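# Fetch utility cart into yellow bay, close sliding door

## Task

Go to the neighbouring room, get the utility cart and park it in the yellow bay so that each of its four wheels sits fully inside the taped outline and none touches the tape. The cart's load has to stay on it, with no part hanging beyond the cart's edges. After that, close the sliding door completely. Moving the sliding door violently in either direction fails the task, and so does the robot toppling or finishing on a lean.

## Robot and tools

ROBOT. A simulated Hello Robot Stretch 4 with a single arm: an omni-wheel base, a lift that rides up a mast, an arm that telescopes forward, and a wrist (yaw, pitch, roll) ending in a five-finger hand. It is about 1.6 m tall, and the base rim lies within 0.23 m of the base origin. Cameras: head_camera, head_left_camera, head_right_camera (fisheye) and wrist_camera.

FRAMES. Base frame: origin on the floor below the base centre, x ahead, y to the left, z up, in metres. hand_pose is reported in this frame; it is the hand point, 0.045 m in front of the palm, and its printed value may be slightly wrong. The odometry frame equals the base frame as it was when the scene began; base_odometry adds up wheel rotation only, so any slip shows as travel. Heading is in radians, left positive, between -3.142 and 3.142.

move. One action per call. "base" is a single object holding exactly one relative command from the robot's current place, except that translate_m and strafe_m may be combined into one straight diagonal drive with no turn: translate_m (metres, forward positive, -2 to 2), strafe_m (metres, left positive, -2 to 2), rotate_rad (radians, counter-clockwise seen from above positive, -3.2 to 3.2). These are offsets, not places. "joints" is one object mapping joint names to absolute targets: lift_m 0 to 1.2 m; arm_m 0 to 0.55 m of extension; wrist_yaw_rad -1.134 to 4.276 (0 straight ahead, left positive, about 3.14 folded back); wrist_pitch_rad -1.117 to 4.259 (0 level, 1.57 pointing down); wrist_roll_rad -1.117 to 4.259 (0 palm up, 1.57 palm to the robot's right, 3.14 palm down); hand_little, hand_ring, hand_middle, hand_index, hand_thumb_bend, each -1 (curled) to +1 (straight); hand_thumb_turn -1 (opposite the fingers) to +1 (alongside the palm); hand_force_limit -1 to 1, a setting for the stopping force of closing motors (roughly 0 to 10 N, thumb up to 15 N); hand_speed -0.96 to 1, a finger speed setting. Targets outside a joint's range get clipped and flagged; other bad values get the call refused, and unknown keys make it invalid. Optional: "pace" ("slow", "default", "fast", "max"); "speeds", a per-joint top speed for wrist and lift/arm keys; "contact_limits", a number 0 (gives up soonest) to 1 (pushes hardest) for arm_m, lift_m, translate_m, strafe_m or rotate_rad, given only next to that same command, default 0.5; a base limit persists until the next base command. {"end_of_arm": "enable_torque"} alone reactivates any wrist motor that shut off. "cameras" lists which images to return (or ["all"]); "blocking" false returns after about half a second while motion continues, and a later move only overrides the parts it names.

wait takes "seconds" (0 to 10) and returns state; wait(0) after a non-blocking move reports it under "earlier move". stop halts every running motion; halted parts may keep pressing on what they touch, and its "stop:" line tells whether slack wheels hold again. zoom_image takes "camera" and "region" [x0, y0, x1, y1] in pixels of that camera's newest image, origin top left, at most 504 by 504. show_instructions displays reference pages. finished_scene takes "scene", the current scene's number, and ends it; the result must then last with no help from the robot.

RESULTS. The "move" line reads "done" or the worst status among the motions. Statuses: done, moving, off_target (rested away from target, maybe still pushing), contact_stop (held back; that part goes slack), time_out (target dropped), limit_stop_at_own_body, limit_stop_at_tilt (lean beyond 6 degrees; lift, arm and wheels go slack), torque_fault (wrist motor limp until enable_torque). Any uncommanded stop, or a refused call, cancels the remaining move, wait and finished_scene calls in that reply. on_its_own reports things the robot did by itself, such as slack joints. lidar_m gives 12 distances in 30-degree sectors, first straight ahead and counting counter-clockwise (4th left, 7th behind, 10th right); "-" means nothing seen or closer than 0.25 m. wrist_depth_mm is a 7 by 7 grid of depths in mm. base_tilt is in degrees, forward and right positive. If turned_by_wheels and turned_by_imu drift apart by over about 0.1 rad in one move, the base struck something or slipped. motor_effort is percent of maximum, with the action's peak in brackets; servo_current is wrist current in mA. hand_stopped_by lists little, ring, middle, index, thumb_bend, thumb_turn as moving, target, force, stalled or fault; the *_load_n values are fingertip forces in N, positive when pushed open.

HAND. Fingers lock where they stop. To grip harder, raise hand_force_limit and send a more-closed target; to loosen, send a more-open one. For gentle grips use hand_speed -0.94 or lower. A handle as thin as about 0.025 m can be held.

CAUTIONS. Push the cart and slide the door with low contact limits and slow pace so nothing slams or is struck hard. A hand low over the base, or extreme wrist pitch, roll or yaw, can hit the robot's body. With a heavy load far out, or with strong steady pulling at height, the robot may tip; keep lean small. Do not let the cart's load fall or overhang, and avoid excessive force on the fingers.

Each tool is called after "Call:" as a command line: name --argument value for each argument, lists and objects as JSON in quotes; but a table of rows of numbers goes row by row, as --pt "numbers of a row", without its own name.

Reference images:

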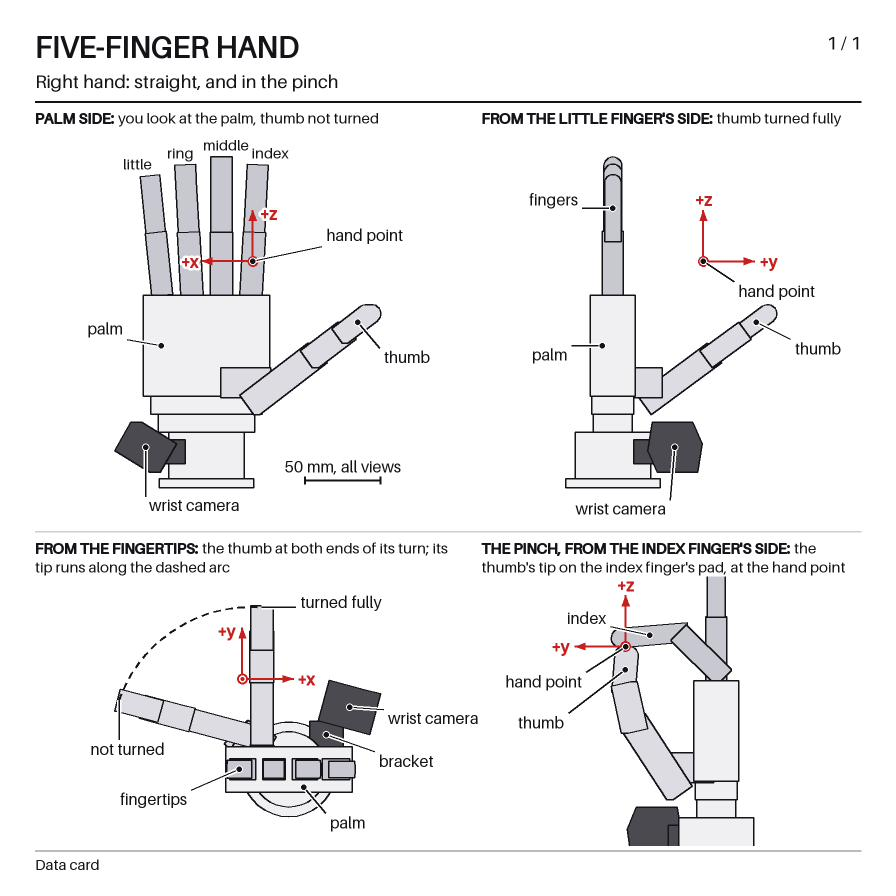

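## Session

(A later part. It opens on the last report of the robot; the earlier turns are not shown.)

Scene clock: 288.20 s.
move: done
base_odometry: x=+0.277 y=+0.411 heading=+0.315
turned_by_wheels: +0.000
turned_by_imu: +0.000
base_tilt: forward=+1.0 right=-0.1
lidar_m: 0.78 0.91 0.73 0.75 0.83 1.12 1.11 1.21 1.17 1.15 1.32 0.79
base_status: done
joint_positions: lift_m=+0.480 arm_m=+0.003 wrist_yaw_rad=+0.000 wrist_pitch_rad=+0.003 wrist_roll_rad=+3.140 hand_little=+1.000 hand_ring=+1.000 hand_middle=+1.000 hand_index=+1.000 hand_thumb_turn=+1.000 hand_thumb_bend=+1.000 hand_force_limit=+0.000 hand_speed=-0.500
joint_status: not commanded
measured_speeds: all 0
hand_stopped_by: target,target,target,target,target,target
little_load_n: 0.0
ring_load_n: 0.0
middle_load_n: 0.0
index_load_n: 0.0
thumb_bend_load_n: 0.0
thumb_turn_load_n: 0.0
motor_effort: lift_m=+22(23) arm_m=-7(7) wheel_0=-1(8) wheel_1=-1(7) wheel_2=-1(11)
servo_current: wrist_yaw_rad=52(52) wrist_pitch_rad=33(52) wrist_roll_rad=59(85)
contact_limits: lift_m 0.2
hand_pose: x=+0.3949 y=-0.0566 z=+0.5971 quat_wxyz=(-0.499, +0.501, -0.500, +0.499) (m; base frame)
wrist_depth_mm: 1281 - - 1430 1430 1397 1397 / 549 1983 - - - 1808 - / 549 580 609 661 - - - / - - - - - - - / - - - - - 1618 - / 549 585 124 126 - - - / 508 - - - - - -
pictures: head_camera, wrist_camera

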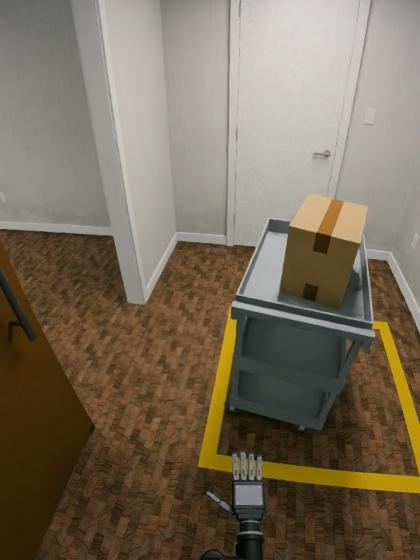

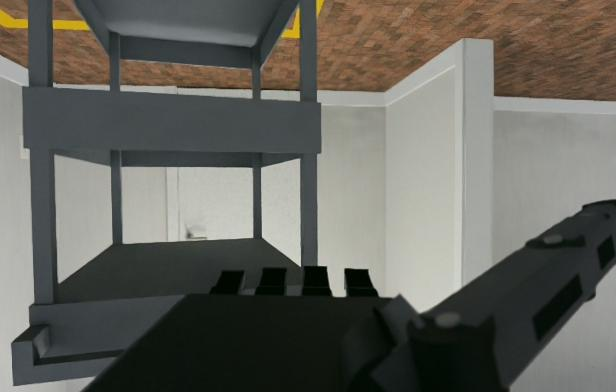

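Call:
move --base '{"rotate_rad": -0.175}' --joints '{"hand_speed": 0.0, "hand_index": -1, "hand_middle": -1, "hand_ring": -1, "hand_little": -1, "lift_m": 0.323}'

Call:
move --base '{"translate_m": 0.2, "strafe_m": 0.48}' --cameras '["head_camera"]'

Scene clock: 292.60 s.
move: done
base_odometry: x=+0.277 y=+0.411 heading=+0.140
turned_by_wheels: -0.175
turned_by_imu: -0.177
base_tilt: forward=+1.0 right=-0.1
lidar_m: 0.78 1.85 0.77 0.72 0.77 1.17 1.12 1.16 1.23 1.19 1.21 0.81
base_status: done
joint_positions: lift_m=+0.323 arm_m=+0.003 wrist_yaw_rad=+0.000 wrist_pitch_rad=+0.003 wrist_roll_rad=+3.140 hand_little=-1.000 hand_ring=-1.000 hand_middle=-1.000 hand_index=-1.000 hand_thumb_turn=+1.000 hand_thumb_bend=+1.000 hand_force_limit=+0.000 hand_speed=+0.000
joint_status: all done
measured_speeds: all 0
hand_stopped_by: target,target,target,target,target,target
little_load_n: 0.0
ring_load_n: 0.0
middle_load_n: 0.0
index_load_n: 0.0
thumb_bend_load_n: 0.0
thumb_turn_load_n: -0.5
motor_effort: lift_m=+17(21) arm_m=-7(7) wheel_0=+1(5) wheel_1=+1(5) wheel_2=-1(11)
servo_current: wrist_yaw_rad=52(59) wrist_pitch_rad=46(52) wrist_roll_rad=65(65)
hand_pose: x=+0.3949 y=-0.0566 z=+0.4406 quat_wxyz=(-0.499, +0.501, -0.500, +0.499) (m; base frame)
wrist_depth_mm: 1025 1042 - - 1060 1060 1042 / 1397 1430 - - 1921 1618 1397 / - - - - - - 1464 / - - 1182 - - - 1397 / - - 148 145 144 - - / - - 125 125 - - - / - - - - - - -
pictures: none

Scene clock: 295.80 s.
move: done
base_odometry: x=+0.408 y=+0.914 heading=+0.140
turned_by_wheels: +0.000
turned_by_imu: +0.000
base_tilt: forward=+1.0 right=-0.1
lidar_m: 1.51 0.40 0.27 0.26 0.27 0.38 1.31 1.37 1.72 1.66 0.84 0.73
base_status: done
joint_positions: lift_m=+0.323 arm_m=+0.003 wrist_yaw_rad=+0.000 wrist_pitch_rad=+0.003 wrist_roll_rad=+3.140 hand_little=-1.000 hand_ring=-1.000 hand_middle=-1.000 hand_index=-1.000 hand_thumb_turn=+1.000 hand_thumb_bend=+1.000 hand_force_limit=+0.000 hand_speed=+0.000
joint_status: not commanded
measured_speeds: all 0
hand_stopped_by: target,target,target,target,target,target
little_load_n: 0.0
ring_load_n: 0.0
middle_load_n: 0.0
index_load_n: 0.0
thumb_bend_load_n: 0.0
thumb_turn_load_n: 0.0
motor_effort: lift_m=+17(18) arm_m=-7(7) wheel_0=+0(8) wheel_1=-1(10) wheel_2=-1(9)
servo_current: wrist_yaw_rad=46(59) wrist_pitch_rad=20(52) wrist_roll_rad=33(78)
hand_pose: x=+0.3949 y=-0.0566 z=+0.4405 quat_wxyz=(-0.499, +0.501, -0.500, +0.499) (m; base frame)
wrist_depth_mm: - 917 1042 1078 1042 1042 1060 / - - 1618 1661 1499 1464 1618 / - - - - - - - / 496 - - - 1281 - - / 469 - 148 145 145 - - / - - 125 126 - - - / - - - - - - -
pictures: head_camera

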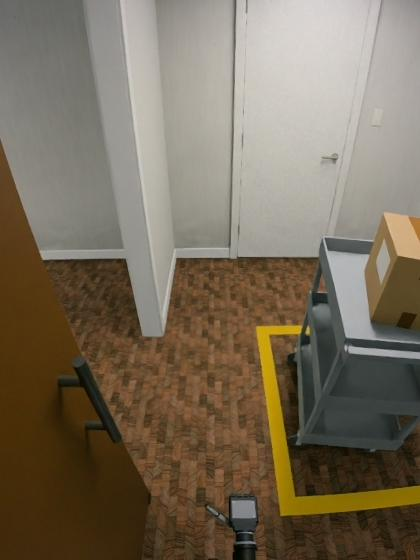

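Call:
move --base '{"strafe_m": -0.07}'

Call:
move --base '{"translate_m": 0.9}' --contact_limits '{"translate_m": 0.2}' --cameras '["head_camera", "head_left_camera"]'

Scene clock: 298.57 s.
move: done
base_odometry: x=+0.418 y=+0.845 heading=+0.140
turned_by_wheels: +0.000
turned_by_imu: -0.001
base_tilt: forward=+1.0 right=-0.1
lidar_m: 1.58 0.47 0.34 0.32 0.34 0.49 1.30 1.37 1.65 1.59 0.83 0.71
base_status: done
joint_positions: lift_m=+0.323 arm_m=+0.003 wrist_yaw_rad=+0.000 wrist_pitch_rad=+0.003 wrist_roll_rad=+3.140 hand_little=-1.000 hand_ring=-1.000 hand_middle=-1.000 hand_index=-1.000 hand_thumb_turn=+1.000 hand_thumb_bend=+1.000 hand_force_limit=+0.000 hand_speed=+0.000
joint_status: not commanded
measured_speeds: all 0
hand_stopped_by: target,target,target,target,target,target
little_load_n: 0.0
ring_load_n: 0.0
middle_load_n: 0.0
index_load_n: 0.5
thumb_bend_load_n: 0.0
thumb_turn_load_n: -0.5
motor_effort: lift_m=+17(18) arm_m=-7(7) wheel_0=-1(9) wheel_1=+1(8) wheel_2=-1(7)
servo_current: wrist_yaw_rad=39(52) wrist_pitch_rad=26(46) wrist_roll_rad=39(65)
hand_pose: x=+0.3949 y=-0.0566 z=+0.4405 quat_wxyz=(-0.499, +0.501, -0.500, +0.499) (m; base frame)
wrist_depth_mm: - 525 1042 1042 1060 1042 1060 / - - 1618 1618 1661 1366 1708 / - - - - - 1229 - / - - - - 1983 - - / 462 517 146 145 145 1281 - / - - 125 126 - - - / - - - - - - -
pictures: none

Scene clock: 303.07 s.
move: done
base_odometry: x=+1.309 y=+0.971 heading=+0.140
turned_by_wheels: +0.000
turned_by_imu: -0.004
base_tilt: forward=+1.0 right=-0.1
lidar_m: 1.47 0.70 2.16 3.11 0.52 0.53 1.37 2.29 0.30 0.33 0.36 1.55
base_status: done
joint_positions: lift_m=+0.323 arm_m=+0.003 wrist_yaw_rad=+0.000 wrist_pitch_rad=+0.003 wrist_roll_rad=+3.140 hand_little=-1.000 hand_ring=-1.000 hand_middle=-1.000 hand_index=-1.000 hand_thumb_turn=+1.000 hand_thumb_bend=+1.000 hand_force_limit=+0.000 hand_speed=+0.000
joint_status: not commanded
measured_speeds: all 0
hand_stopped_by: target,target,target,target,target,target
little_load_n: 0.0
ring_load_n: 0.0
middle_load_n: 0.0
index_load_n: 0.0
thumb_bend_load_n: -0.5
thumb_turn_load_n: -0.5
motor_effort: lift_m=+17(18) arm_m=-6(7) wheel_0=+1(8) wheel_1=+2(6) wheel_2=+1(13)
servo_current: wrist_yaw_rad=46(59) wrist_pitch_rad=39(59) wrist_roll_rad=39(85)
contact_limits: translate_m 0.2
hand_pose: x=+0.3949 y=-0.0566 z=+0.4405 quat_wxyz=(-0.499, +0.501, -0.500, +0.499) (m; base frame)
wrist_depth_mm: 1025 1042 1042 1042 1060 991 - / 1308 - - - - 1281 - / 1308 - - 1281 - 1281 - / 1308 - 120 110 - - - / 1308 - 144 145 144 1281 - / 1308 - 124 126 - - - / 1281 - - - - - -
pictures: head_camera, head_left_camera

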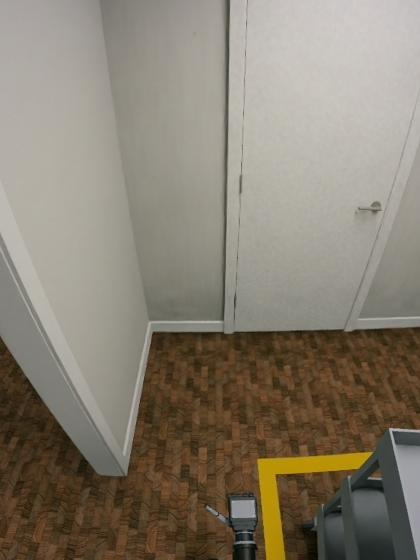

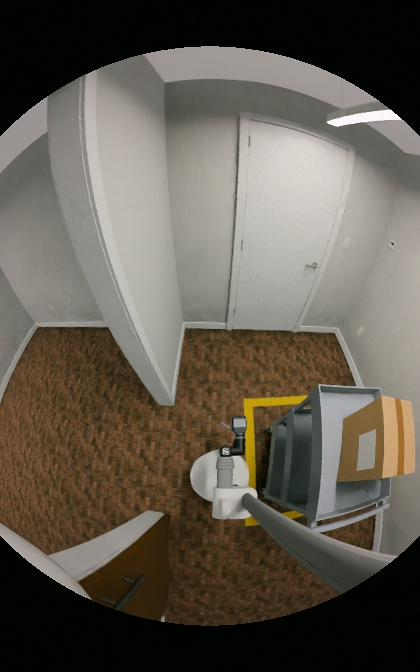

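Call:
move --base '{"strafe_m": 0.3}'

Call:
move --base '{"rotate_rad": -1.571}' --cameras '["all"]'

Scene clock: 306.37 s.
move: done
base_odometry: x=+1.267 y=+1.268 heading=+0.141
turned_by_wheels: +0.000
turned_by_imu: +0.000
base_tilt: forward=+1.0 right=-0.1
lidar_m: 0.58 0.57 2.15 2.82 2.97 0.38 0.36 2.29 0.63 0.61 0.69 1.54
base_status: done
joint_positions: lift_m=+0.323 arm_m=+0.003 wrist_yaw_rad=+0.000 wrist_pitch_rad=+0.003 wrist_roll_rad=+3.140 hand_little=-1.000 hand_ring=-1.000 hand_middle=-1.000 hand_index=-1.000 hand_thumb_turn=+1.000 hand_thumb_bend=+1.000 hand_force_limit=+0.000 hand_speed=+0.000
joint_status: not commanded
measured_speeds: all 0
hand_stopped_by: target,target,target,target,target,target
little_load_n: 0.0
ring_load_n: 0.0
middle_load_n: 0.0
index_load_n: 0.0
thumb_bend_load_n: 0.0
thumb_turn_load_n: -0.5
motor_effort: lift_m=+18(19) arm_m=-6(7) wheel_0=+2(11) wheel_1=+0(10) wheel_2=-1(5)
servo_current: wrist_yaw_rad=46(52) wrist_pitch_rad=33(52) wrist_roll_rad=33(65)
hand_pose: x=+0.3949 y=-0.0566 z=+0.4405 quat_wxyz=(-0.499, +0.501, -0.500, +0.499) (m; base frame)
wrist_depth_mm: 1025 1042 1042 1060 976 477 342 / - - - - - 477 343 / - - 1281 - - 473 347 / - - 120 - - 484 345 / - - 144 145 144 480 - / - - 124 126 - - - / - - - - - - -
pictures: none

Scene clock: 308.43 s.
move: done
base_odometry: x=+1.267 y=+1.268 heading=-1.430
turned_by_wheels: -1.571
turned_by_imu: -1.580
base_tilt: forward=+1.0 right=-0.1
lidar_m: 0.61 0.68 1.54 0.55 0.60 2.18 2.85 2.94 0.37 0.36 2.31 0.62
base_status: done
joint_positions: lift_m=+0.323 arm_m=+0.003 wrist_yaw_rad=+0.000 wrist_pitch_rad=+0.003 wrist_roll_rad=+3.140 hand_little=-1.000 hand_ring=-1.000 hand_middle=-1.000 hand_index=-1.000 hand_thumb_turn=+1.000 hand_thumb_bend=+1.000 hand_force_limit=+0.000 hand_speed=+0.000
joint_status: not commanded
measured_speeds: all 0
hand_stopped_by: target,target,target,target,target,target
little_load_n: 0.0
ring_load_n: 0.0
middle_load_n: 0.0
index_load_n: 0.0
thumb_bend_load_n: 0.0
thumb_turn_load_n: 0.0
motor_effort: lift_m=+18(18) arm_m=-6(7) wheel_0=+2(9) wheel_1=+1(8) wheel_2=-1(10)
servo_current: wrist_yaw_rad=46(52) wrist_pitch_rad=39(52) wrist_roll_rad=59(78)
hand_pose: x=+0.3949 y=-0.0566 z=+0.4405 quat_wxyz=(-0.499, +0.501, -0.500, +0.499) (m; base frame)
wrist_depth_mm: 1025 1042 976 - - - - / 1464 1499 842 - - - - / - - - - - - - / - - 120 - - - - / - - 144 145 145 433 - / - - 124 126 - - - / - - - - - - -
pictures: head_camera, head_left_camera, head_right_camera, wrist_camera

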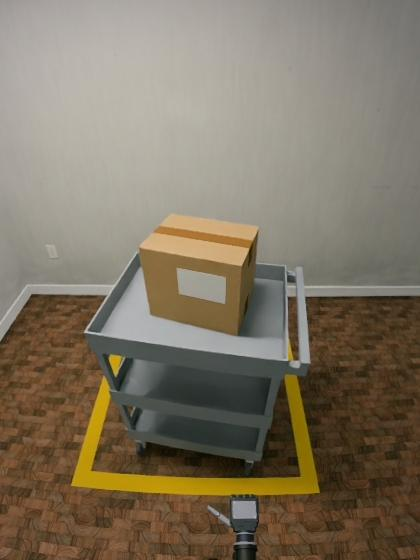

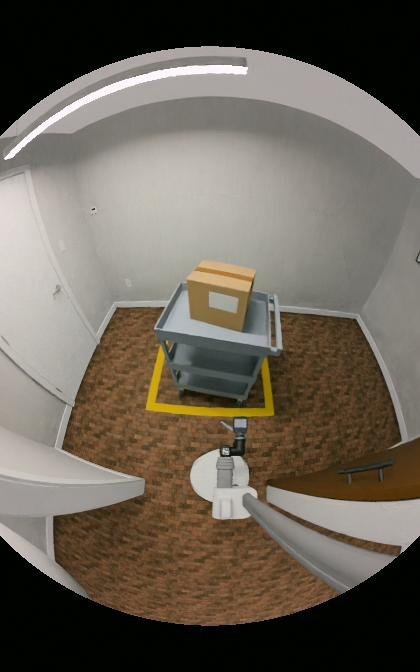

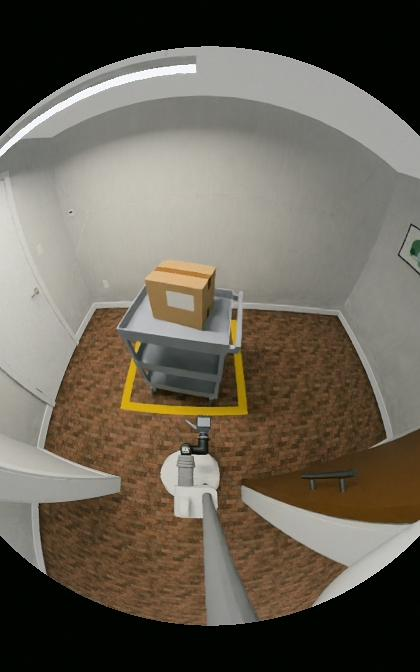

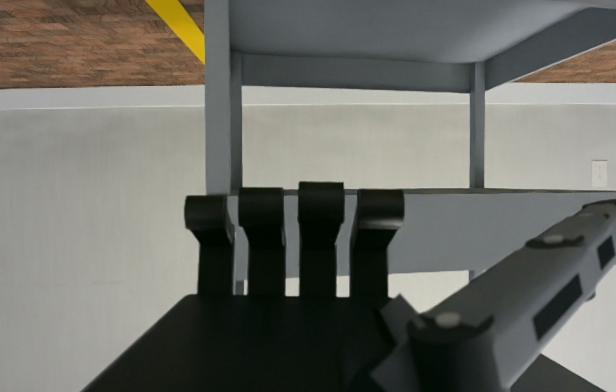

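Call:
move --base '{"translate_m": 0.26}' --cameras '["wrist_camera"]'

Call:
move --base '{"translate_m": 0.12}' --pace "slow" --contact_limits '{"translate_m": 0.4}' --cameras '["head_camera", "wrist_camera"]'

Scene clock: 312.43 s.
move: done
base_odometry: x=+1.304 y=+1.010 heading=-1.430
turned_by_wheels: +0.000
turned_by_imu: -0.002
base_tilt: forward=+1.0 right=-0.1
lidar_m: 0.39 0.43 1.53 1.41 0.69 2.26 3.15 0.52 0.47 1.25 2.29 0.38
base_status: done
joint_positions: lift_m=+0.323 arm_m=+0.002 wrist_yaw_rad=-0.001 wrist_pitch_rad=+0.003 wrist_roll_rad=+3.140 hand_little=-1.000 hand_ring=-1.000 hand_middle=-1.000 hand_index=-1.000 hand_thumb_turn=+1.000 hand_thumb_bend=+1.000 hand_force_limit=+0.000 hand_speed=+0.000
joint_status: not commanded
measured_speeds: all 0
hand_stopped_by: target,target,target,target,target,target
little_load_n: 0.0
ring_load_n: 0.0
middle_load_n: 0.0
index_load_n: 0.0
thumb_bend_load_n: 0.0
thumb_turn_load_n: -0.5
motor_effort: lift_m=+17(19) arm_m=+4(7) wheel_0=+1(9) wheel_1=+0(6) wheel_2=+0(14)
servo_current: wrist_yaw_rad=46(59) wrist_pitch_rad=33(59) wrist_roll_rad=46(65)
hand_pose: x=+0.3946 y=-0.0570 z=+0.4405 quat_wxyz=(-0.499, +0.501, -0.501, +0.500) (m; base frame)
wrist_depth_mm: - 1042 580 - - - - / - - 580 - - - - / - - - - - - - / - - 120 - - - - / 164 169 146 145 146 189 - / 165 168 125 126 144 - - / 166 168 - - - - -
pictures: wrist_camera

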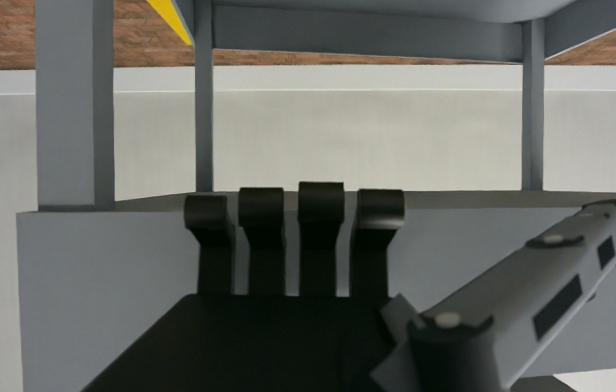

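Scene clock: 314.90 s.
move: done
base_odometry: x=+1.320 y=+0.892 heading=-1.430
turned_by_wheels: +0.000
turned_by_imu: -0.001
base_tilt: forward=+1.0 right=+0.0
lidar_m: 0.36 0.43 1.55 1.45 0.76 0.84 3.29 0.57 0.59 1.95 2.15 0.38
base_status: done
joint_positions: lift_m=+0.323 arm_m=+0.002 wrist_yaw_rad=-0.001 wrist_pitch_rad=+0.003 wrist_roll_rad=+3.140 hand_little=-1.000 hand_ring=-1.000 hand_middle=-1.000 hand_index=-1.000 hand_thumb_turn=+1.000 hand_thumb_bend=+1.000 hand_force_limit=+0.000 hand_speed=+0.000
joint_status: not commanded
measured_speeds: all 0
hand_stopped_by: target,target,target,target,target,target
little_load_n: -0.5
ring_load_n: 0.0
middle_load_n: 0.0
index_load_n: 0.0
thumb_bend_load_n: 0.0
thumb_turn_load_n: -0.5
motor_effort: lift_m=+19(19) arm_m=+4(4) wheel_0=+0(7) wheel_1=+1(7) wheel_2=-4(14)
servo_current: wrist_yaw_rad=52(59) wrist_pitch_rad=46(46) wrist_roll_rad=33(65)
contact_limits: translate_m 0.4
hand_pose: x=+0.3946 y=-0.0570 z=+0.4405 quat_wxyz=(-0.499, +0.501, -0.501, +0.500) (m; base frame)
wrist_depth_mm: - 1078 597 - - - - / - - - - - - - / - - - - - - - / - - 120 - - - - / 156 159 146 145 146 - - / 156 159 125 126 143 - - / 157 - - - - - -
pictures: head_camera, wrist_camera

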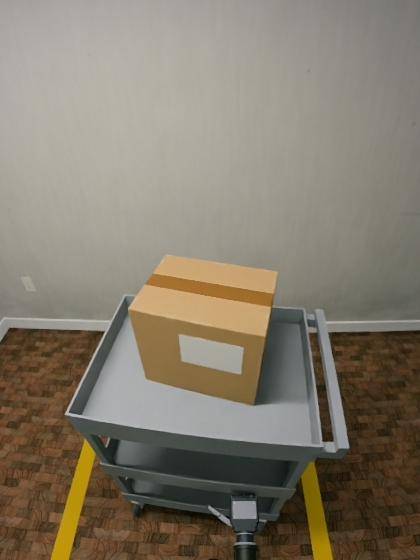

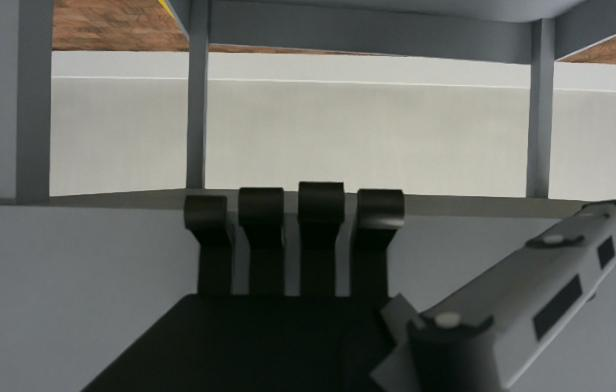

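Call:
move --base '{"translate_m": -0.4}' --cameras '["head_camera"]'

Call:
zoom_image --camera "head_camera" --region '[60, 320, 340, 520]'

Call:
move --joints '{"wrist_yaw_rad": 3.0, "lift_m": 0.8}'

Call:
move --base '{"rotate_rad": 3.141}' --cameras '["head_camera"]'

Scene clock: 321.70 s.
move: done
base_odometry: x=+1.265 y=+1.288 heading=-1.430
turned_by_wheels: +0.000
turned_by_imu: -0.001
base_tilt: forward=+0.9 right=-0.1
lidar_m: 0.76 0.85 1.55 0.56 0.59 2.17 2.84 2.94 0.37 0.36 2.28 0.78
base_status: done
joint_positions: lift_m=+0.323 arm_m=+0.002 wrist_yaw_rad=-0.001 wrist_pitch_rad=+0.003 wrist_roll_rad=+3.140 hand_little=-1.000 hand_ring=-1.000 hand_middle=-1.000 hand_index=-1.000 hand_thumb_turn=+1.000 hand_thumb_bend=+1.000 hand_force_limit=+0.000 hand_speed=+0.000
joint_status: not commanded
measured_speeds: all 0
hand_stopped_by: target,target,target,target,target,target
little_load_n: 0.0
ring_load_n: 0.0
middle_load_n: 0.0
index_load_n: 0.0
thumb_bend_load_n: 0.0
thumb_turn_load_n: -0.5
motor_effort: lift_m=+18(19) arm_m=+4(4) wheel_0=-1(9) wheel_1=+0(8) wheel_2=-1(13)
servo_current: wrist_yaw_rad=39(59) wrist_pitch_rad=20(46) wrist_roll_rad=46(78)
hand_pose: x=+0.3946 y=-0.0570 z=+0.4405 quat_wxyz=(-0.499, +0.501, -0.501, +0.500) (m; base frame)
wrist_depth_mm: 1098 1078 946 554 564 580 591 / 1537 1537 976 - - - - / - - - - - - - / - - 120 - - - - / - - 144 145 145 - - / - - 124 126 - - - / - - - - - - -
pictures: head_camera

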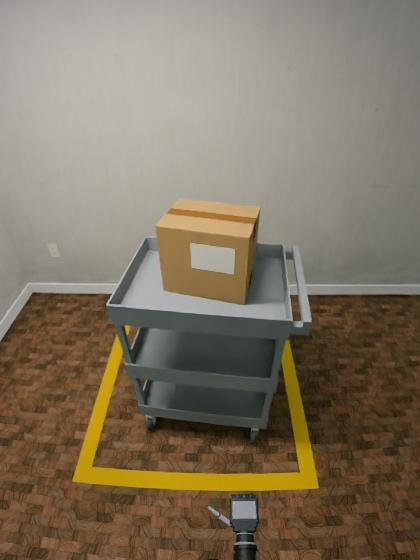

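Scaled by 1.800 from the camera's 420x560 image, which has a finer 600x800 frame.

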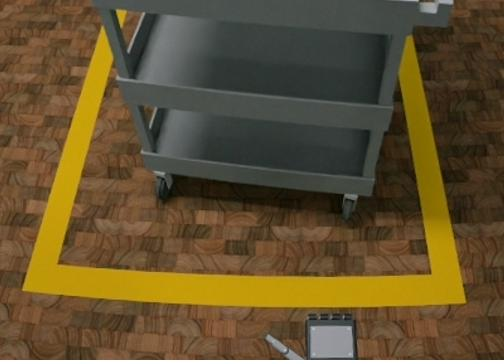

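Scene clock: 324.57 s.
move: done
base_odometry: x=+1.265 y=+1.288 heading=-1.430
turned_by_wheels: +0.000
turned_by_imu: -0.001
base_tilt: forward=+0.9 right=-0.2
lidar_m: 0.75 0.84 1.53 0.58 0.60 2.21 2.83 2.95 0.36 0.34 2.31 0.81
base_status: not commanded
joint_positions: lift_m=+0.800 arm_m=+0.002 wrist_yaw_rad=+2.999 wrist_pitch_rad=+0.003 wrist_roll_rad=+3.140 hand_little=-1.000 hand_ring=-1.000 hand_middle=-1.000 hand_index=-1.000 hand_thumb_turn=+1.000 hand_thumb_bend=+1.000 hand_force_limit=+0.000 hand_speed=+0.000
joint_status: all done
measured_speeds: all 0
hand_stopped_by: target,target,target,target,target,target
little_load_n: 0.0
ring_load_n: 0.0
middle_load_n: 0.5
index_load_n: 0.0
thumb_bend_load_n: 0.0
thumb_turn_load_n: 0.0
motor_effort: lift_m=+23(26) arm_m=+4(4) wheel_0=-1(1) wheel_1=+0(0) wheel_2=-1(1)
servo_current: wrist_yaw_rad=52(111) wrist_pitch_rad=39(52) wrist_roll_rad=39(78)
hand_pose: x=-0.0375 y=+0.0876 z=+0.9170 quat_wxyz=(-0.534, +0.535, +0.464, -0.462) (m; base frame)
wrist_depth_mm: - - - - - - - / - - - - - - - / - - - - - - - / - - - - - - - / - - 148 146 144 - - / - - 136 126 - - - / - - - - - - -
pictures: none

Scene clock: 327.43 s.
move: done
base_odometry: x=+1.265 y=+1.288 heading=+1.710
turned_by_wheels: +3.141
turned_by_imu: +3.156
base_tilt: forward=+0.9 right=+0.0
lidar_m: 2.77 2.90 0.36 0.36 2.29 0.78 0.75 0.84 1.58 0.56 0.57 2.11
base_status: done
joint_positions: lift_m=+0.800 arm_m=+0.002 wrist_yaw_rad=+2.999 wrist_pitch_rad=+0.003 wrist_roll_rad=+3.140 hand_little=-1.000 hand_ring=-1.000 hand_middle=-1.000 hand_index=-1.000 hand_thumb_turn=+1.000 hand_thumb_bend=+1.000 hand_force_limit=+0.000 hand_speed=+0.000
joint_status: not commanded
measured_speeds: all 0
hand_stopped_by: target,target,target,target,target,target
little_load_n: 0.0
ring_load_n: 0.0
middle_load_n: 0.0
index_load_n: 0.0
thumb_bend_load_n: 0.0
thumb_turn_load_n: 0.0
motor_effort: lift_m=+23(24) arm_m=+4(4) wheel_0=-2(8) wheel_1=+0(8) wheel_2=+0(11)
servo_current: wrist_yaw_rad=46(52) wrist_pitch_rad=33(52) wrist_roll_rad=39(72)
hand_pose: x=-0.0375 y=+0.0876 z=+0.9170 quat_wxyz=(-0.534, +0.535, +0.464, -0.462) (m; base frame)
wrist_depth_mm: - - - - - - - / - - - - - - - / - - - - - - - / - - - - 1042 1060 - / - - 148 145 144 - - / - - 125 125 - - - / - - - - - - -
pictures: head_camera

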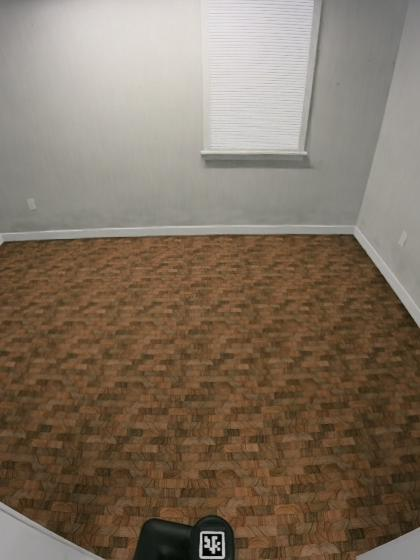

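Call:
move --base '{"translate_m": -0.36}'

Call:
move --base '{"strafe_m": 0.78}' --contact_limits '{"strafe_m": 0.2}'

Call:
move --base '{"translate_m": -0.15}' --cameras '["head_camera"]'

Call:
move --joints '{"wrist_yaw_rad": 0.0}' --cameras '["head_camera", "wrist_camera"]'

Scene clock: 331.97 s.
move: done
base_odometry: x=+1.315 y=+0.931 heading=+1.710
turned_by_wheels: +0.000
turned_by_imu: -0.001
base_tilt: forward=+0.9 right=+0.0
lidar_m: 3.14 0.54 0.54 1.38 2.25 0.43 0.40 0.44 1.58 1.49 0.73 0.83
base_status: done
joint_positions: lift_m=+0.800 arm_m=+0.002 wrist_yaw_rad=+2.999 wrist_pitch_rad=+0.003 wrist_roll_rad=+3.140 hand_little=-1.000 hand_ring=-1.000 hand_middle=-1.000 hand_index=-1.000 hand_thumb_turn=+1.000 hand_thumb_bend=+1.000 hand_force_limit=+0.000 hand_speed=+0.000
joint_status: not commanded
measured_speeds: all 0
hand_stopped_by: target,target,target,target,target,target
little_load_n: 0.0
ring_load_n: 0.0
middle_load_n: 0.5
index_load_n: 0.0
thumb_bend_load_n: 0.0
thumb_turn_load_n: -0.5
motor_effort: lift_m=+23(24) arm_m=+4(4) wheel_0=-1(7) wheel_1=-2(6) wheel_2=+0(12)
servo_current: wrist_yaw_rad=39(59) wrist_pitch_rad=52(52) wrist_roll_rad=33(72)
hand_pose: x=-0.0375 y=+0.0876 z=+0.9171 quat_wxyz=(-0.534, +0.535, +0.464, -0.462) (m; base frame)
wrist_depth_mm: - - - - - - 904 / - - - 549 539 530 521 / - - - 559 554 535 525 / - - 120 - 683 699 - / - - 145 145 144 699 - / - - 124 126 - - - / - - - - - - -
pictures: none

Scene clock: 335.90 s.
move: done
base_odometry: x=+0.542 y=+0.823 heading=+1.710
turned_by_wheels: +0.000
turned_by_imu: +0.002
base_tilt: forward=+0.9 right=-0.1
lidar_m: 0.35 0.36 0.53 1.41 1.47 1.64 1.54 0.69 0.64 1.86 1.39 0.38
base_status: done
joint_positions: lift_m=+0.800 arm_m=+0.002 wrist_yaw_rad=+2.999 wrist_pitch_rad=+0.003 wrist_roll_rad=+3.140 hand_little=-1.000 hand_ring=-1.000 hand_middle=-1.000 hand_index=-1.000 hand_thumb_turn=+1.000 hand_thumb_bend=+1.000 hand_force_limit=+0.000 hand_speed=+0.000
joint_status: not commanded
measured_speeds: all 0
hand_stopped_by: target,target,target,target,target,target
little_load_n: 0.0
ring_load_n: 0.0
middle_load_n: 0.0
index_load_n: 0.0
thumb_bend_load_n: 0.0
thumb_turn_load_n: 0.0
motor_effort: lift_m=+23(24) arm_m=+4(4) wheel_0=+1(11) wheel_1=+0(9) wheel_2=+0(5)
servo_current: wrist_yaw_rad=39(52) wrist_pitch_rad=26(52) wrist_roll_rad=46(78)
contact_limits: strafe_m 0.2
hand_pose: x=-0.0375 y=+0.0876 z=+0.9171 quat_wxyz=(-0.534, +0.535, +0.464, -0.462) (m; base frame)
wrist_depth_mm: - 1921 - - - - - / - 1921 - - - - - / - 1863 - - - - - / - 1921 120 - - - - / - 1863 144 145 144 - - / - - 124 126 - - - / 1499 - - - - - -
pictures: none

Scene clock: 337.73 s.
move: done
base_odometry: x=+0.563 y=+0.675 heading=+1.710
turned_by_wheels: +0.000
turned_by_imu: +0.000
base_tilt: forward=+1.0 right=-0.1
lidar_m: 0.48 0.53 0.75 1.41 1.49 1.51 1.40 0.69 0.53 2.26 1.46 0.53
base_status: done
joint_positions: lift_m=+0.800 arm_m=+0.002 wrist_yaw_rad=+2.999 wrist_pitch_rad=+0.003 wrist_roll_rad=+3.140 hand_little=-1.000 hand_ring=-1.000 hand_middle=-1.000 hand_index=-1.000 hand_thumb_turn=+1.000 hand_thumb_bend=+1.000 hand_force_limit=+0.000 hand_speed=+0.000
joint_status: not commanded
measured_speeds: all 0
hand_stopped_by: target,target,target,target,target,target
little_load_n: 0.0
ring_load_n: 0.0
middle_load_n: 0.0
index_load_n: 0.0
thumb_bend_load_n: 0.0
thumb_turn_load_n: 0.0
motor_effort: lift_m=+23(23) arm_m=+4(4) wheel_0=-2(7) wheel_1=-2(7) wheel_2=+0(10)
servo_current: wrist_yaw_rad=46(59) wrist_pitch_rad=39(52) wrist_roll_rad=33(65)
hand_pose: x=-0.0375 y=+0.0876 z=+0.9171 quat_wxyz=(-0.534, +0.535, +0.464, -0.462) (m; base frame)
wrist_depth_mm: - - - - - - - / - - - - - - - / - - - - - - - / - - 120 - - - - / - - 144 145 144 - - / - - 124 126 - - - / - - - - - - -
pictures: head_camera

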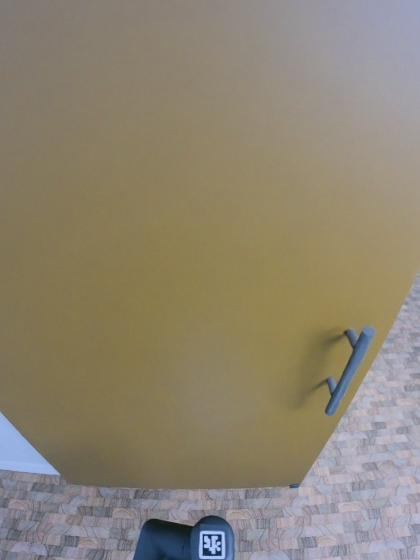

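Scene clock: 340.00 s.
move: done
base_odometry: x=+0.563 y=+0.675 heading=+1.710
turned_by_wheels: +0.000
turned_by_imu: -0.001
base_tilt: forward=+1.0 right=-0.1
lidar_m: 0.51 0.52 0.74 1.41 1.47 1.50 1.41 0.65 0.56 2.28 1.48 0.53
base_status: not commanded
joint_positions: lift_m=+0.800 arm_m=+0.002 wrist_yaw_rad=+0.001 wrist_pitch_rad=+0.003 wrist_roll_rad=+3.140 hand_little=-1.000 hand_ring=-1.000 hand_middle=-1.000 hand_index=-1.000 hand_thumb_turn=+1.000 hand_thumb_bend=+1.000 hand_force_limit=+0.000 hand_speed=+0.000
joint_status: all done
measured_speeds: all 0
hand_stopped_by: target,target,target,target,target,target
little_load_n: 0.0
ring_load_n: 0.0
middle_load_n: 0.0
index_load_n: 0.0
thumb_bend_load_n: 0.0
thumb_turn_load_n: 0.0
motor_effort: lift_m=+23(23) arm_m=+4(4) wheel_0=-2(2) wheel_1=-1(2) wheel_2=+0(0)
servo_current: wrist_yaw_rad=39(104) wrist_pitch_rad=33(52) wrist_roll_rad=39(72)
hand_pose: x=+0.3947 y=-0.0564 z=+0.9171 quat_wxyz=(-0.499, +0.501, -0.500, +0.499) (m; base frame)
wrist_depth_mm: 310 309 306 304 300 297 296 / 310 310 307 306 301 298 296 / 301 310 309 306 304 300 298 / 317 314 309 304 303 301 298 / 317 315 147 145 146 303 - / 319 315 125 126 143 - - / 309 320 - - - - -
pictures: head_camera, wrist_camera

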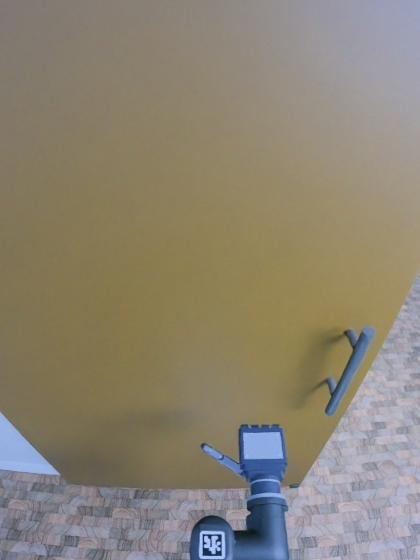

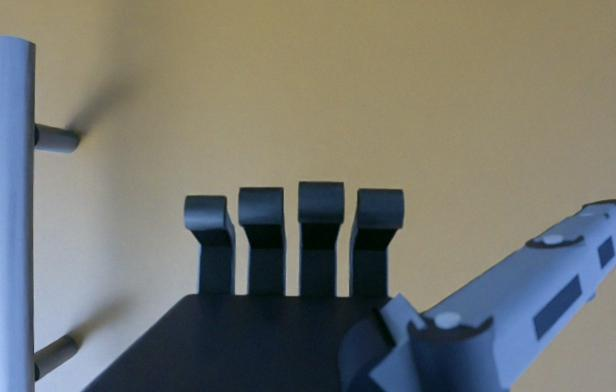

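Call:
move --base '{"rotate_rad": 0.04}'

Call:
move --base '{"translate_m": 0.125}' --pace "slow" --contact_limits '{"translate_m": 0.1}' --cameras '["wrist_camera"]'

Call:
move --base '{"strafe_m": -0.3}' --pace "slow" --contact_limits '{"strafe_m": 0.5}' --cameras '["wrist_camera", "head_camera"]'

Scene clock: 342.47 s.
move: done
base_odometry: x=+0.563 y=+0.675 heading=+1.750
turned_by_wheels: +0.040
turned_by_imu: +0.039
base_tilt: forward=+1.0 right=-0.1
lidar_m: 0.50 0.55 0.75 1.42 1.48 1.49 1.41 0.65 0.54 2.15 1.45 0.52
base_status: done
joint_positions: lift_m=+0.800 arm_m=+0.002 wrist_yaw_rad=+0.001 wrist_pitch_rad=+0.003 wrist_roll_rad=+3.140 hand_little=-1.000 hand_ring=-1.000 hand_middle=-1.000 hand_index=-1.000 hand_thumb_turn=+1.000 hand_thumb_bend=+1.000 hand_force_limit=+0.000 hand_speed=+0.000
joint_status: not commanded
measured_speeds: all 0
hand_stopped_by: target,target,target,target,target,target
little_load_n: 0.0
ring_load_n: 0.0
middle_load_n: 0.0
index_load_n: 0.0
thumb_bend_load_n: 0.0
thumb_turn_load_n: 0.0
motor_effort: lift_m=+23(23) arm_m=+4(4) wheel_0=-2(5) wheel_1=-1(5) wheel_2=-1(5)
servo_current: wrist_yaw_rad=52(52) wrist_pitch_rad=39(46) wrist_roll_rad=33(59)
hand_pose: x=+0.3947 y=-0.0565 z=+0.9171 quat_wxyz=(-0.499, +0.501, -0.500, +0.499) (m; base frame)
wrist_depth_mm: 294 296 297 297 298 300 303 / 296 297 297 298 300 301 303 / 297 298 300 301 301 303 304 / 298 300 300 301 301 304 307 / 300 300 147 145 145 306 - / 303 303 125 126 144 - - / 303 304 - - - - -
pictures: none

Scene clock: 345.00 s.
move: done
base_odometry: x=+0.541 y=+0.797 heading=+1.750
turned_by_wheels: +0.000
turned_by_imu: -0.001
base_tilt: forward=+1.0 right=-0.1
lidar_m: 0.37 0.41 0.58 1.41 1.49 1.60 1.53 0.69 0.63 1.69 0.53 0.42
base_status: done
joint_positions: lift_m=+0.800 arm_m=+0.002 wrist_yaw_rad=+0.001 wrist_pitch_rad=+0.003 wrist_roll_rad=+3.140 hand_little=-1.000 hand_ring=-1.000 hand_middle=-1.000 hand_index=-1.000 hand_thumb_turn=+1.000 hand_thumb_bend=+1.000 hand_force_limit=+0.000 hand_speed=+0.000
joint_status: not commanded
measured_speeds: all 0
hand_stopped_by: target,target,target,target,target,target
little_load_n: 0.0
ring_load_n: 0.0
middle_load_n: 0.0
index_load_n: 0.0
thumb_bend_load_n: 0.0
thumb_turn_load_n: -0.5
motor_effort: lift_m=+23(23) arm_m=+4(4) wheel_0=+1(5) wheel_1=+1(5) wheel_2=-1(10)
servo_current: wrist_yaw_rad=46(52) wrist_pitch_rad=39(46) wrist_roll_rad=39(78)
contact_limits: translate_m 0.1
hand_pose: x=+0.3947 y=-0.0565 z=+0.9171 quat_wxyz=(-0.499, +0.501, -0.500, +0.499) (m; base frame)
wrist_depth_mm: 173 174 175 176 176 177 177 / 174 175 175 176 177 178 179 / 175 175 177 177 178 178 179 / 175 177 177 178 178 179 180 / 177 177 148 146 146 180 - / 178 178 136 126 144 - - / 178 178 - - - - -
pictures: wrist_camera

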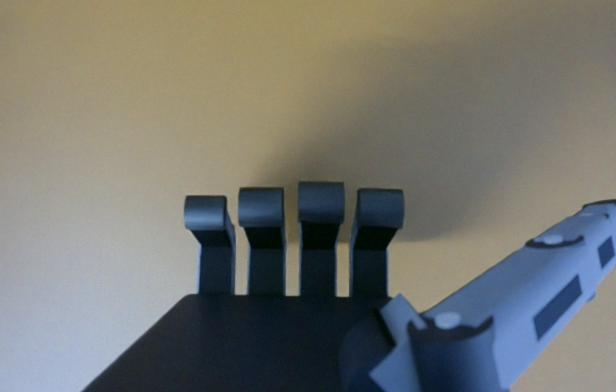

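Scene clock: 349.13 s.
move: done
base_odometry: x=+0.836 y=+0.851 heading=+1.750
turned_by_wheels: +0.000
turned_by_imu: -0.001
base_tilt: forward=+0.9 right=-0.1
lidar_m: 0.37 0.39 0.56 1.69 1.81 1.60 0.62 0.44 0.62 1.65 1.16 0.35
base_status: done
joint_positions: lift_m=+0.800 arm_m=+0.003 wrist_yaw_rad=+0.005 wrist_pitch_rad=+0.003 wrist_roll_rad=+3.140 hand_little=-1.000 hand_ring=-1.000 hand_middle=-1.000 hand_index=-1.000 hand_thumb_turn=+1.000 hand_thumb_bend=+1.000 hand_force_limit=+0.000 hand_speed=+0.000
joint_status: not commanded
measured_speeds: all 0
hand_stopped_by: target,target,target,target,target,target
little_load_n: 0.0
ring_load_n: 0.0
middle_load_n: 0.0
index_load_n: 0.0
thumb_bend_load_n: 0.0
thumb_turn_load_n: -0.5
motor_effort: lift_m=+22(23) arm_m=+4(4) wheel_0=+4(18) wheel_1=-1(7) wheel_2=+3(10)
servo_current: wrist_yaw_rad=59(78) wrist_pitch_rad=39(46) wrist_roll_rad=33(72)
contact_limits: strafe_m 0.5
hand_pose: x=+0.3949 y=-0.0556 z=+0.9171 quat_wxyz=(-0.500, +0.502, -0.499, +0.498) (m; base frame)
wrist_depth_mm: 165 107 167 168 169 171 172 / 166 104 168 169 171 172 173 / 167 105 169 171 171 173 174 / 167 105 169 170 172 173 175 / 167 - 148 147 173 174 - / 169 110 136 126 143 - - / 170 102 - - - - -
pictures: head_camera, wrist_camera

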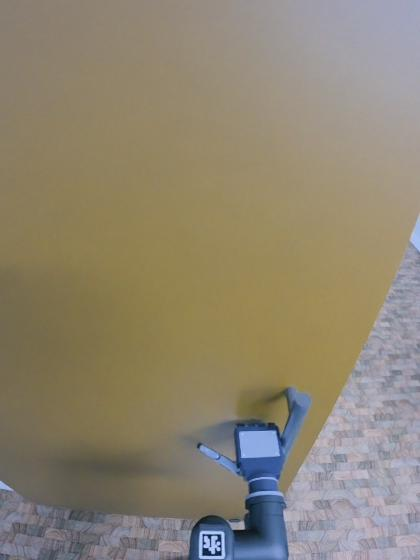

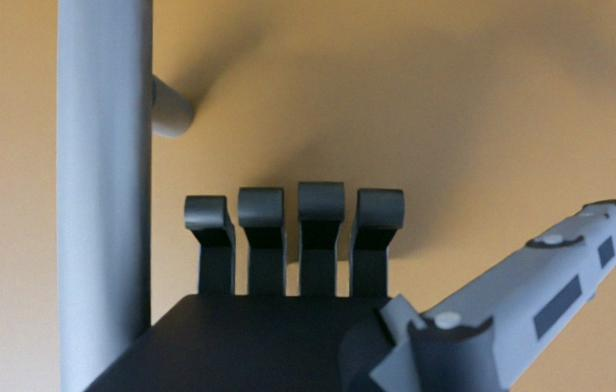

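Call:
move --base '{"strafe_m": -0.35, "translate_m": -0.014}' --pace "slow" --cameras '["wrist_camera", "head_right_camera"]'

Scene clock: 354.53 s.
move: done
base_odometry: x=+1.182 y=+0.900 heading=+1.751
turned_by_wheels: +0.001
turned_by_imu: +0.000
base_tilt: forward=+1.0 right=-0.1
lidar_m: 0.38 0.40 0.58 1.96 2.14 0.40 0.39 0.42 0.64 1.61 0.82 0.35
base_status: done
joint_positions: lift_m=+0.800 arm_m=+0.003 wrist_yaw_rad=+0.005 wrist_pitch_rad=+0.003 wrist_roll_rad=+3.140 hand_little=-1.000 hand_ring=-1.000 hand_middle=-1.000 hand_index=-1.000 hand_thumb_turn=+1.000 hand_thumb_bend=+1.000 hand_force_limit=+0.000 hand_speed=+0.000
joint_status: not commanded
measured_speeds: all 0
hand_stopped_by: target,target,target,target,target,target
little_load_n: 0.0
ring_load_n: 0.0
middle_load_n: 0.0
index_load_n: 0.0
thumb_bend_load_n: 0.0
thumb_turn_load_n: -0.5
motor_effort: lift_m=+22(23) arm_m=+4(4) wheel_0=+5(13) wheel_1=-1(6) wheel_2=+4(10)
servo_current: wrist_yaw_rad=46(59) wrist_pitch_rad=52(52) wrist_roll_rad=46(72)
hand_pose: x=+0.3950 y=-0.0555 z=+0.9171 quat_wxyz=(-0.500, +0.502, -0.499, +0.498) (m; base frame)
wrist_depth_mm: 171 110 173 174 176 178 178 / 171 108 175 176 177 178 179 / 173 109 176 176 178 179 181 / 173 109 176 177 179 180 181 / 174 113 148 146 146 181 - / 175 110 136 126 144 - - / 176 - - - - - -
pictures: head_right_camera, wrist_camera

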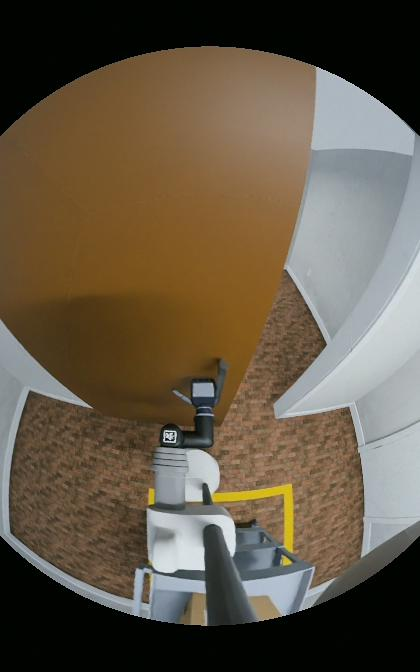

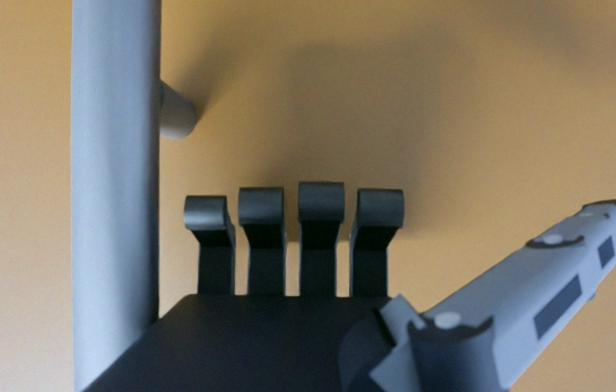

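Call:
move --base '{"strafe_m": -0.35, "translate_m": -0.006}' --pace "slow" --cameras '["wrist_camera", "head_right_camera"]'

Scene clock: 359.90 s.
move: done
base_odometry: x=+1.528 y=+0.957 heading=+1.751
turned_by_wheels: +0.001
turned_by_imu: +0.000
base_tilt: forward=+0.9 right=-0.1
lidar_m: 0.37 0.40 0.55 1.94 0.55 0.43 0.43 0.47 1.32 1.27 0.59 0.37
base_status: done
joint_positions: lift_m=+0.800 arm_m=+0.003 wrist_yaw_rad=+0.006 wrist_pitch_rad=+0.003 wrist_roll_rad=+3.140 hand_little=-1.000 hand_ring=-1.000 hand_middle=-1.000 hand_index=-1.000 hand_thumb_turn=+1.000 hand_thumb_bend=+1.000 hand_force_limit=+0.000 hand_speed=+0.000
joint_status: not commanded
measured_speeds: all 0
hand_stopped_by: target,target,target,target,target,target
little_load_n: 0.0
ring_load_n: 0.0
middle_load_n: 0.0
index_load_n: 0.0
thumb_bend_load_n: 0.0
thumb_turn_load_n: 0.0
motor_effort: lift_m=+22(23) arm_m=+4(4) wheel_0=+5(14) wheel_1=-1(6) wheel_2=+2(9)
servo_current: wrist_yaw_rad=59(65) wrist_pitch_rad=39(52) wrist_roll_rad=46(91)
hand_pose: x=+0.3950 y=-0.0554 z=+0.9171 quat_wxyz=(-0.500, +0.503, -0.499, +0.498) (m; base frame)
wrist_depth_mm: 171 110 174 175 177 178 179 / 171 108 174 176 177 179 180 / 173 109 175 177 178 180 181 / 173 109 176 177 178 181 181 / 174 113 148 146 146 181 - / 175 110 136 125 144 - - / 176 - - - - - -
pictures: head_right_camera, wrist_camera

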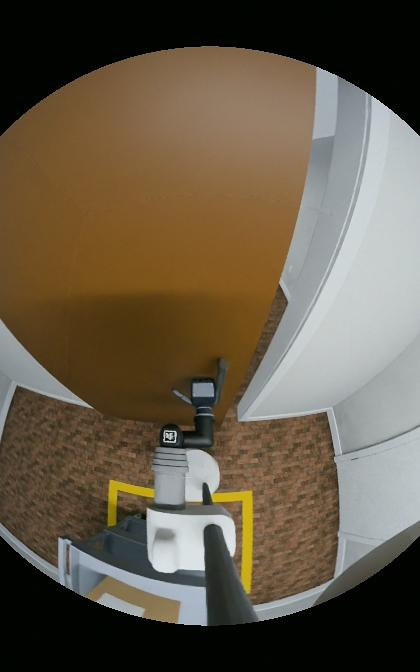

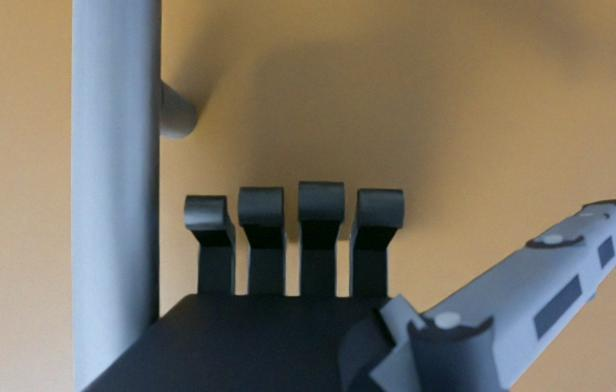

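Call:
move --base '{"strafe_m": -0.12}' --pace "slow" --cameras '["wrist_camera", "head_right_camera"]'

Scene clock: 362.73 s.
move: done
base_odometry: x=+1.646 y=+0.978 heading=+1.752
turned_by_wheels: +0.000
turned_by_imu: +0.000
base_tilt: forward=+0.9 right=-0.1
lidar_m: 0.36 0.40 0.58 1.95 0.57 0.46 0.43 1.61 1.21 1.15 0.64 0.34
base_status: done
joint_positions: lift_m=+0.800 arm_m=+0.003 wrist_yaw_rad=+0.005 wrist_pitch_rad=+0.003 wrist_roll_rad=+3.140 hand_little=-1.000 hand_ring=-1.000 hand_middle=-1.000 hand_index=-1.000 hand_thumb_turn=+1.000 hand_thumb_bend=+1.000 hand_force_limit=+0.000 hand_speed=+0.000
joint_status: not commanded
measured_speeds: all 0
hand_stopped_by: target,target,target,target,target,target
little_load_n: 0.0
ring_load_n: 0.0
middle_load_n: 0.0
index_load_n: 0.0
thumb_bend_load_n: 0.5
thumb_turn_load_n: 0.0
motor_effort: lift_m=+23(23) arm_m=+4(4) wheel_0=+5(14) wheel_1=+0(6) wheel_2=+1(7)
servo_current: wrist_yaw_rad=52(65) wrist_pitch_rad=39(52) wrist_roll_rad=33(65)
hand_pose: x=+0.3949 y=-0.0556 z=+0.9171 quat_wxyz=(-0.500, +0.502, -0.499, +0.498) (m; base frame)
wrist_depth_mm: 168 115 172 173 174 176 177 / 169 107 172 174 176 177 178 / 170 107 173 175 176 178 179 / 171 105 173 174 177 179 180 / 172 - 148 145 178 179 - / 172 107 136 126 143 - - / 173 - - - - - -
pictures: head_right_camera, wrist_camera

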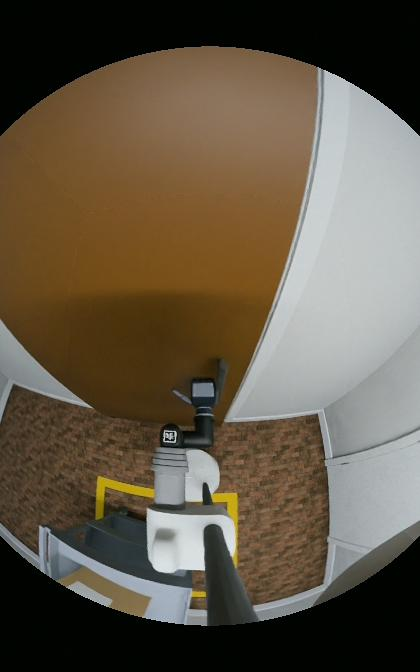

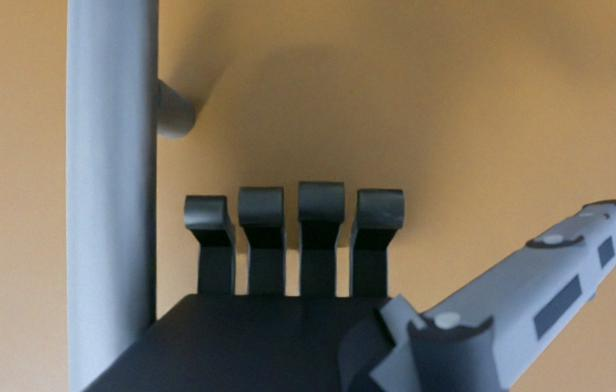

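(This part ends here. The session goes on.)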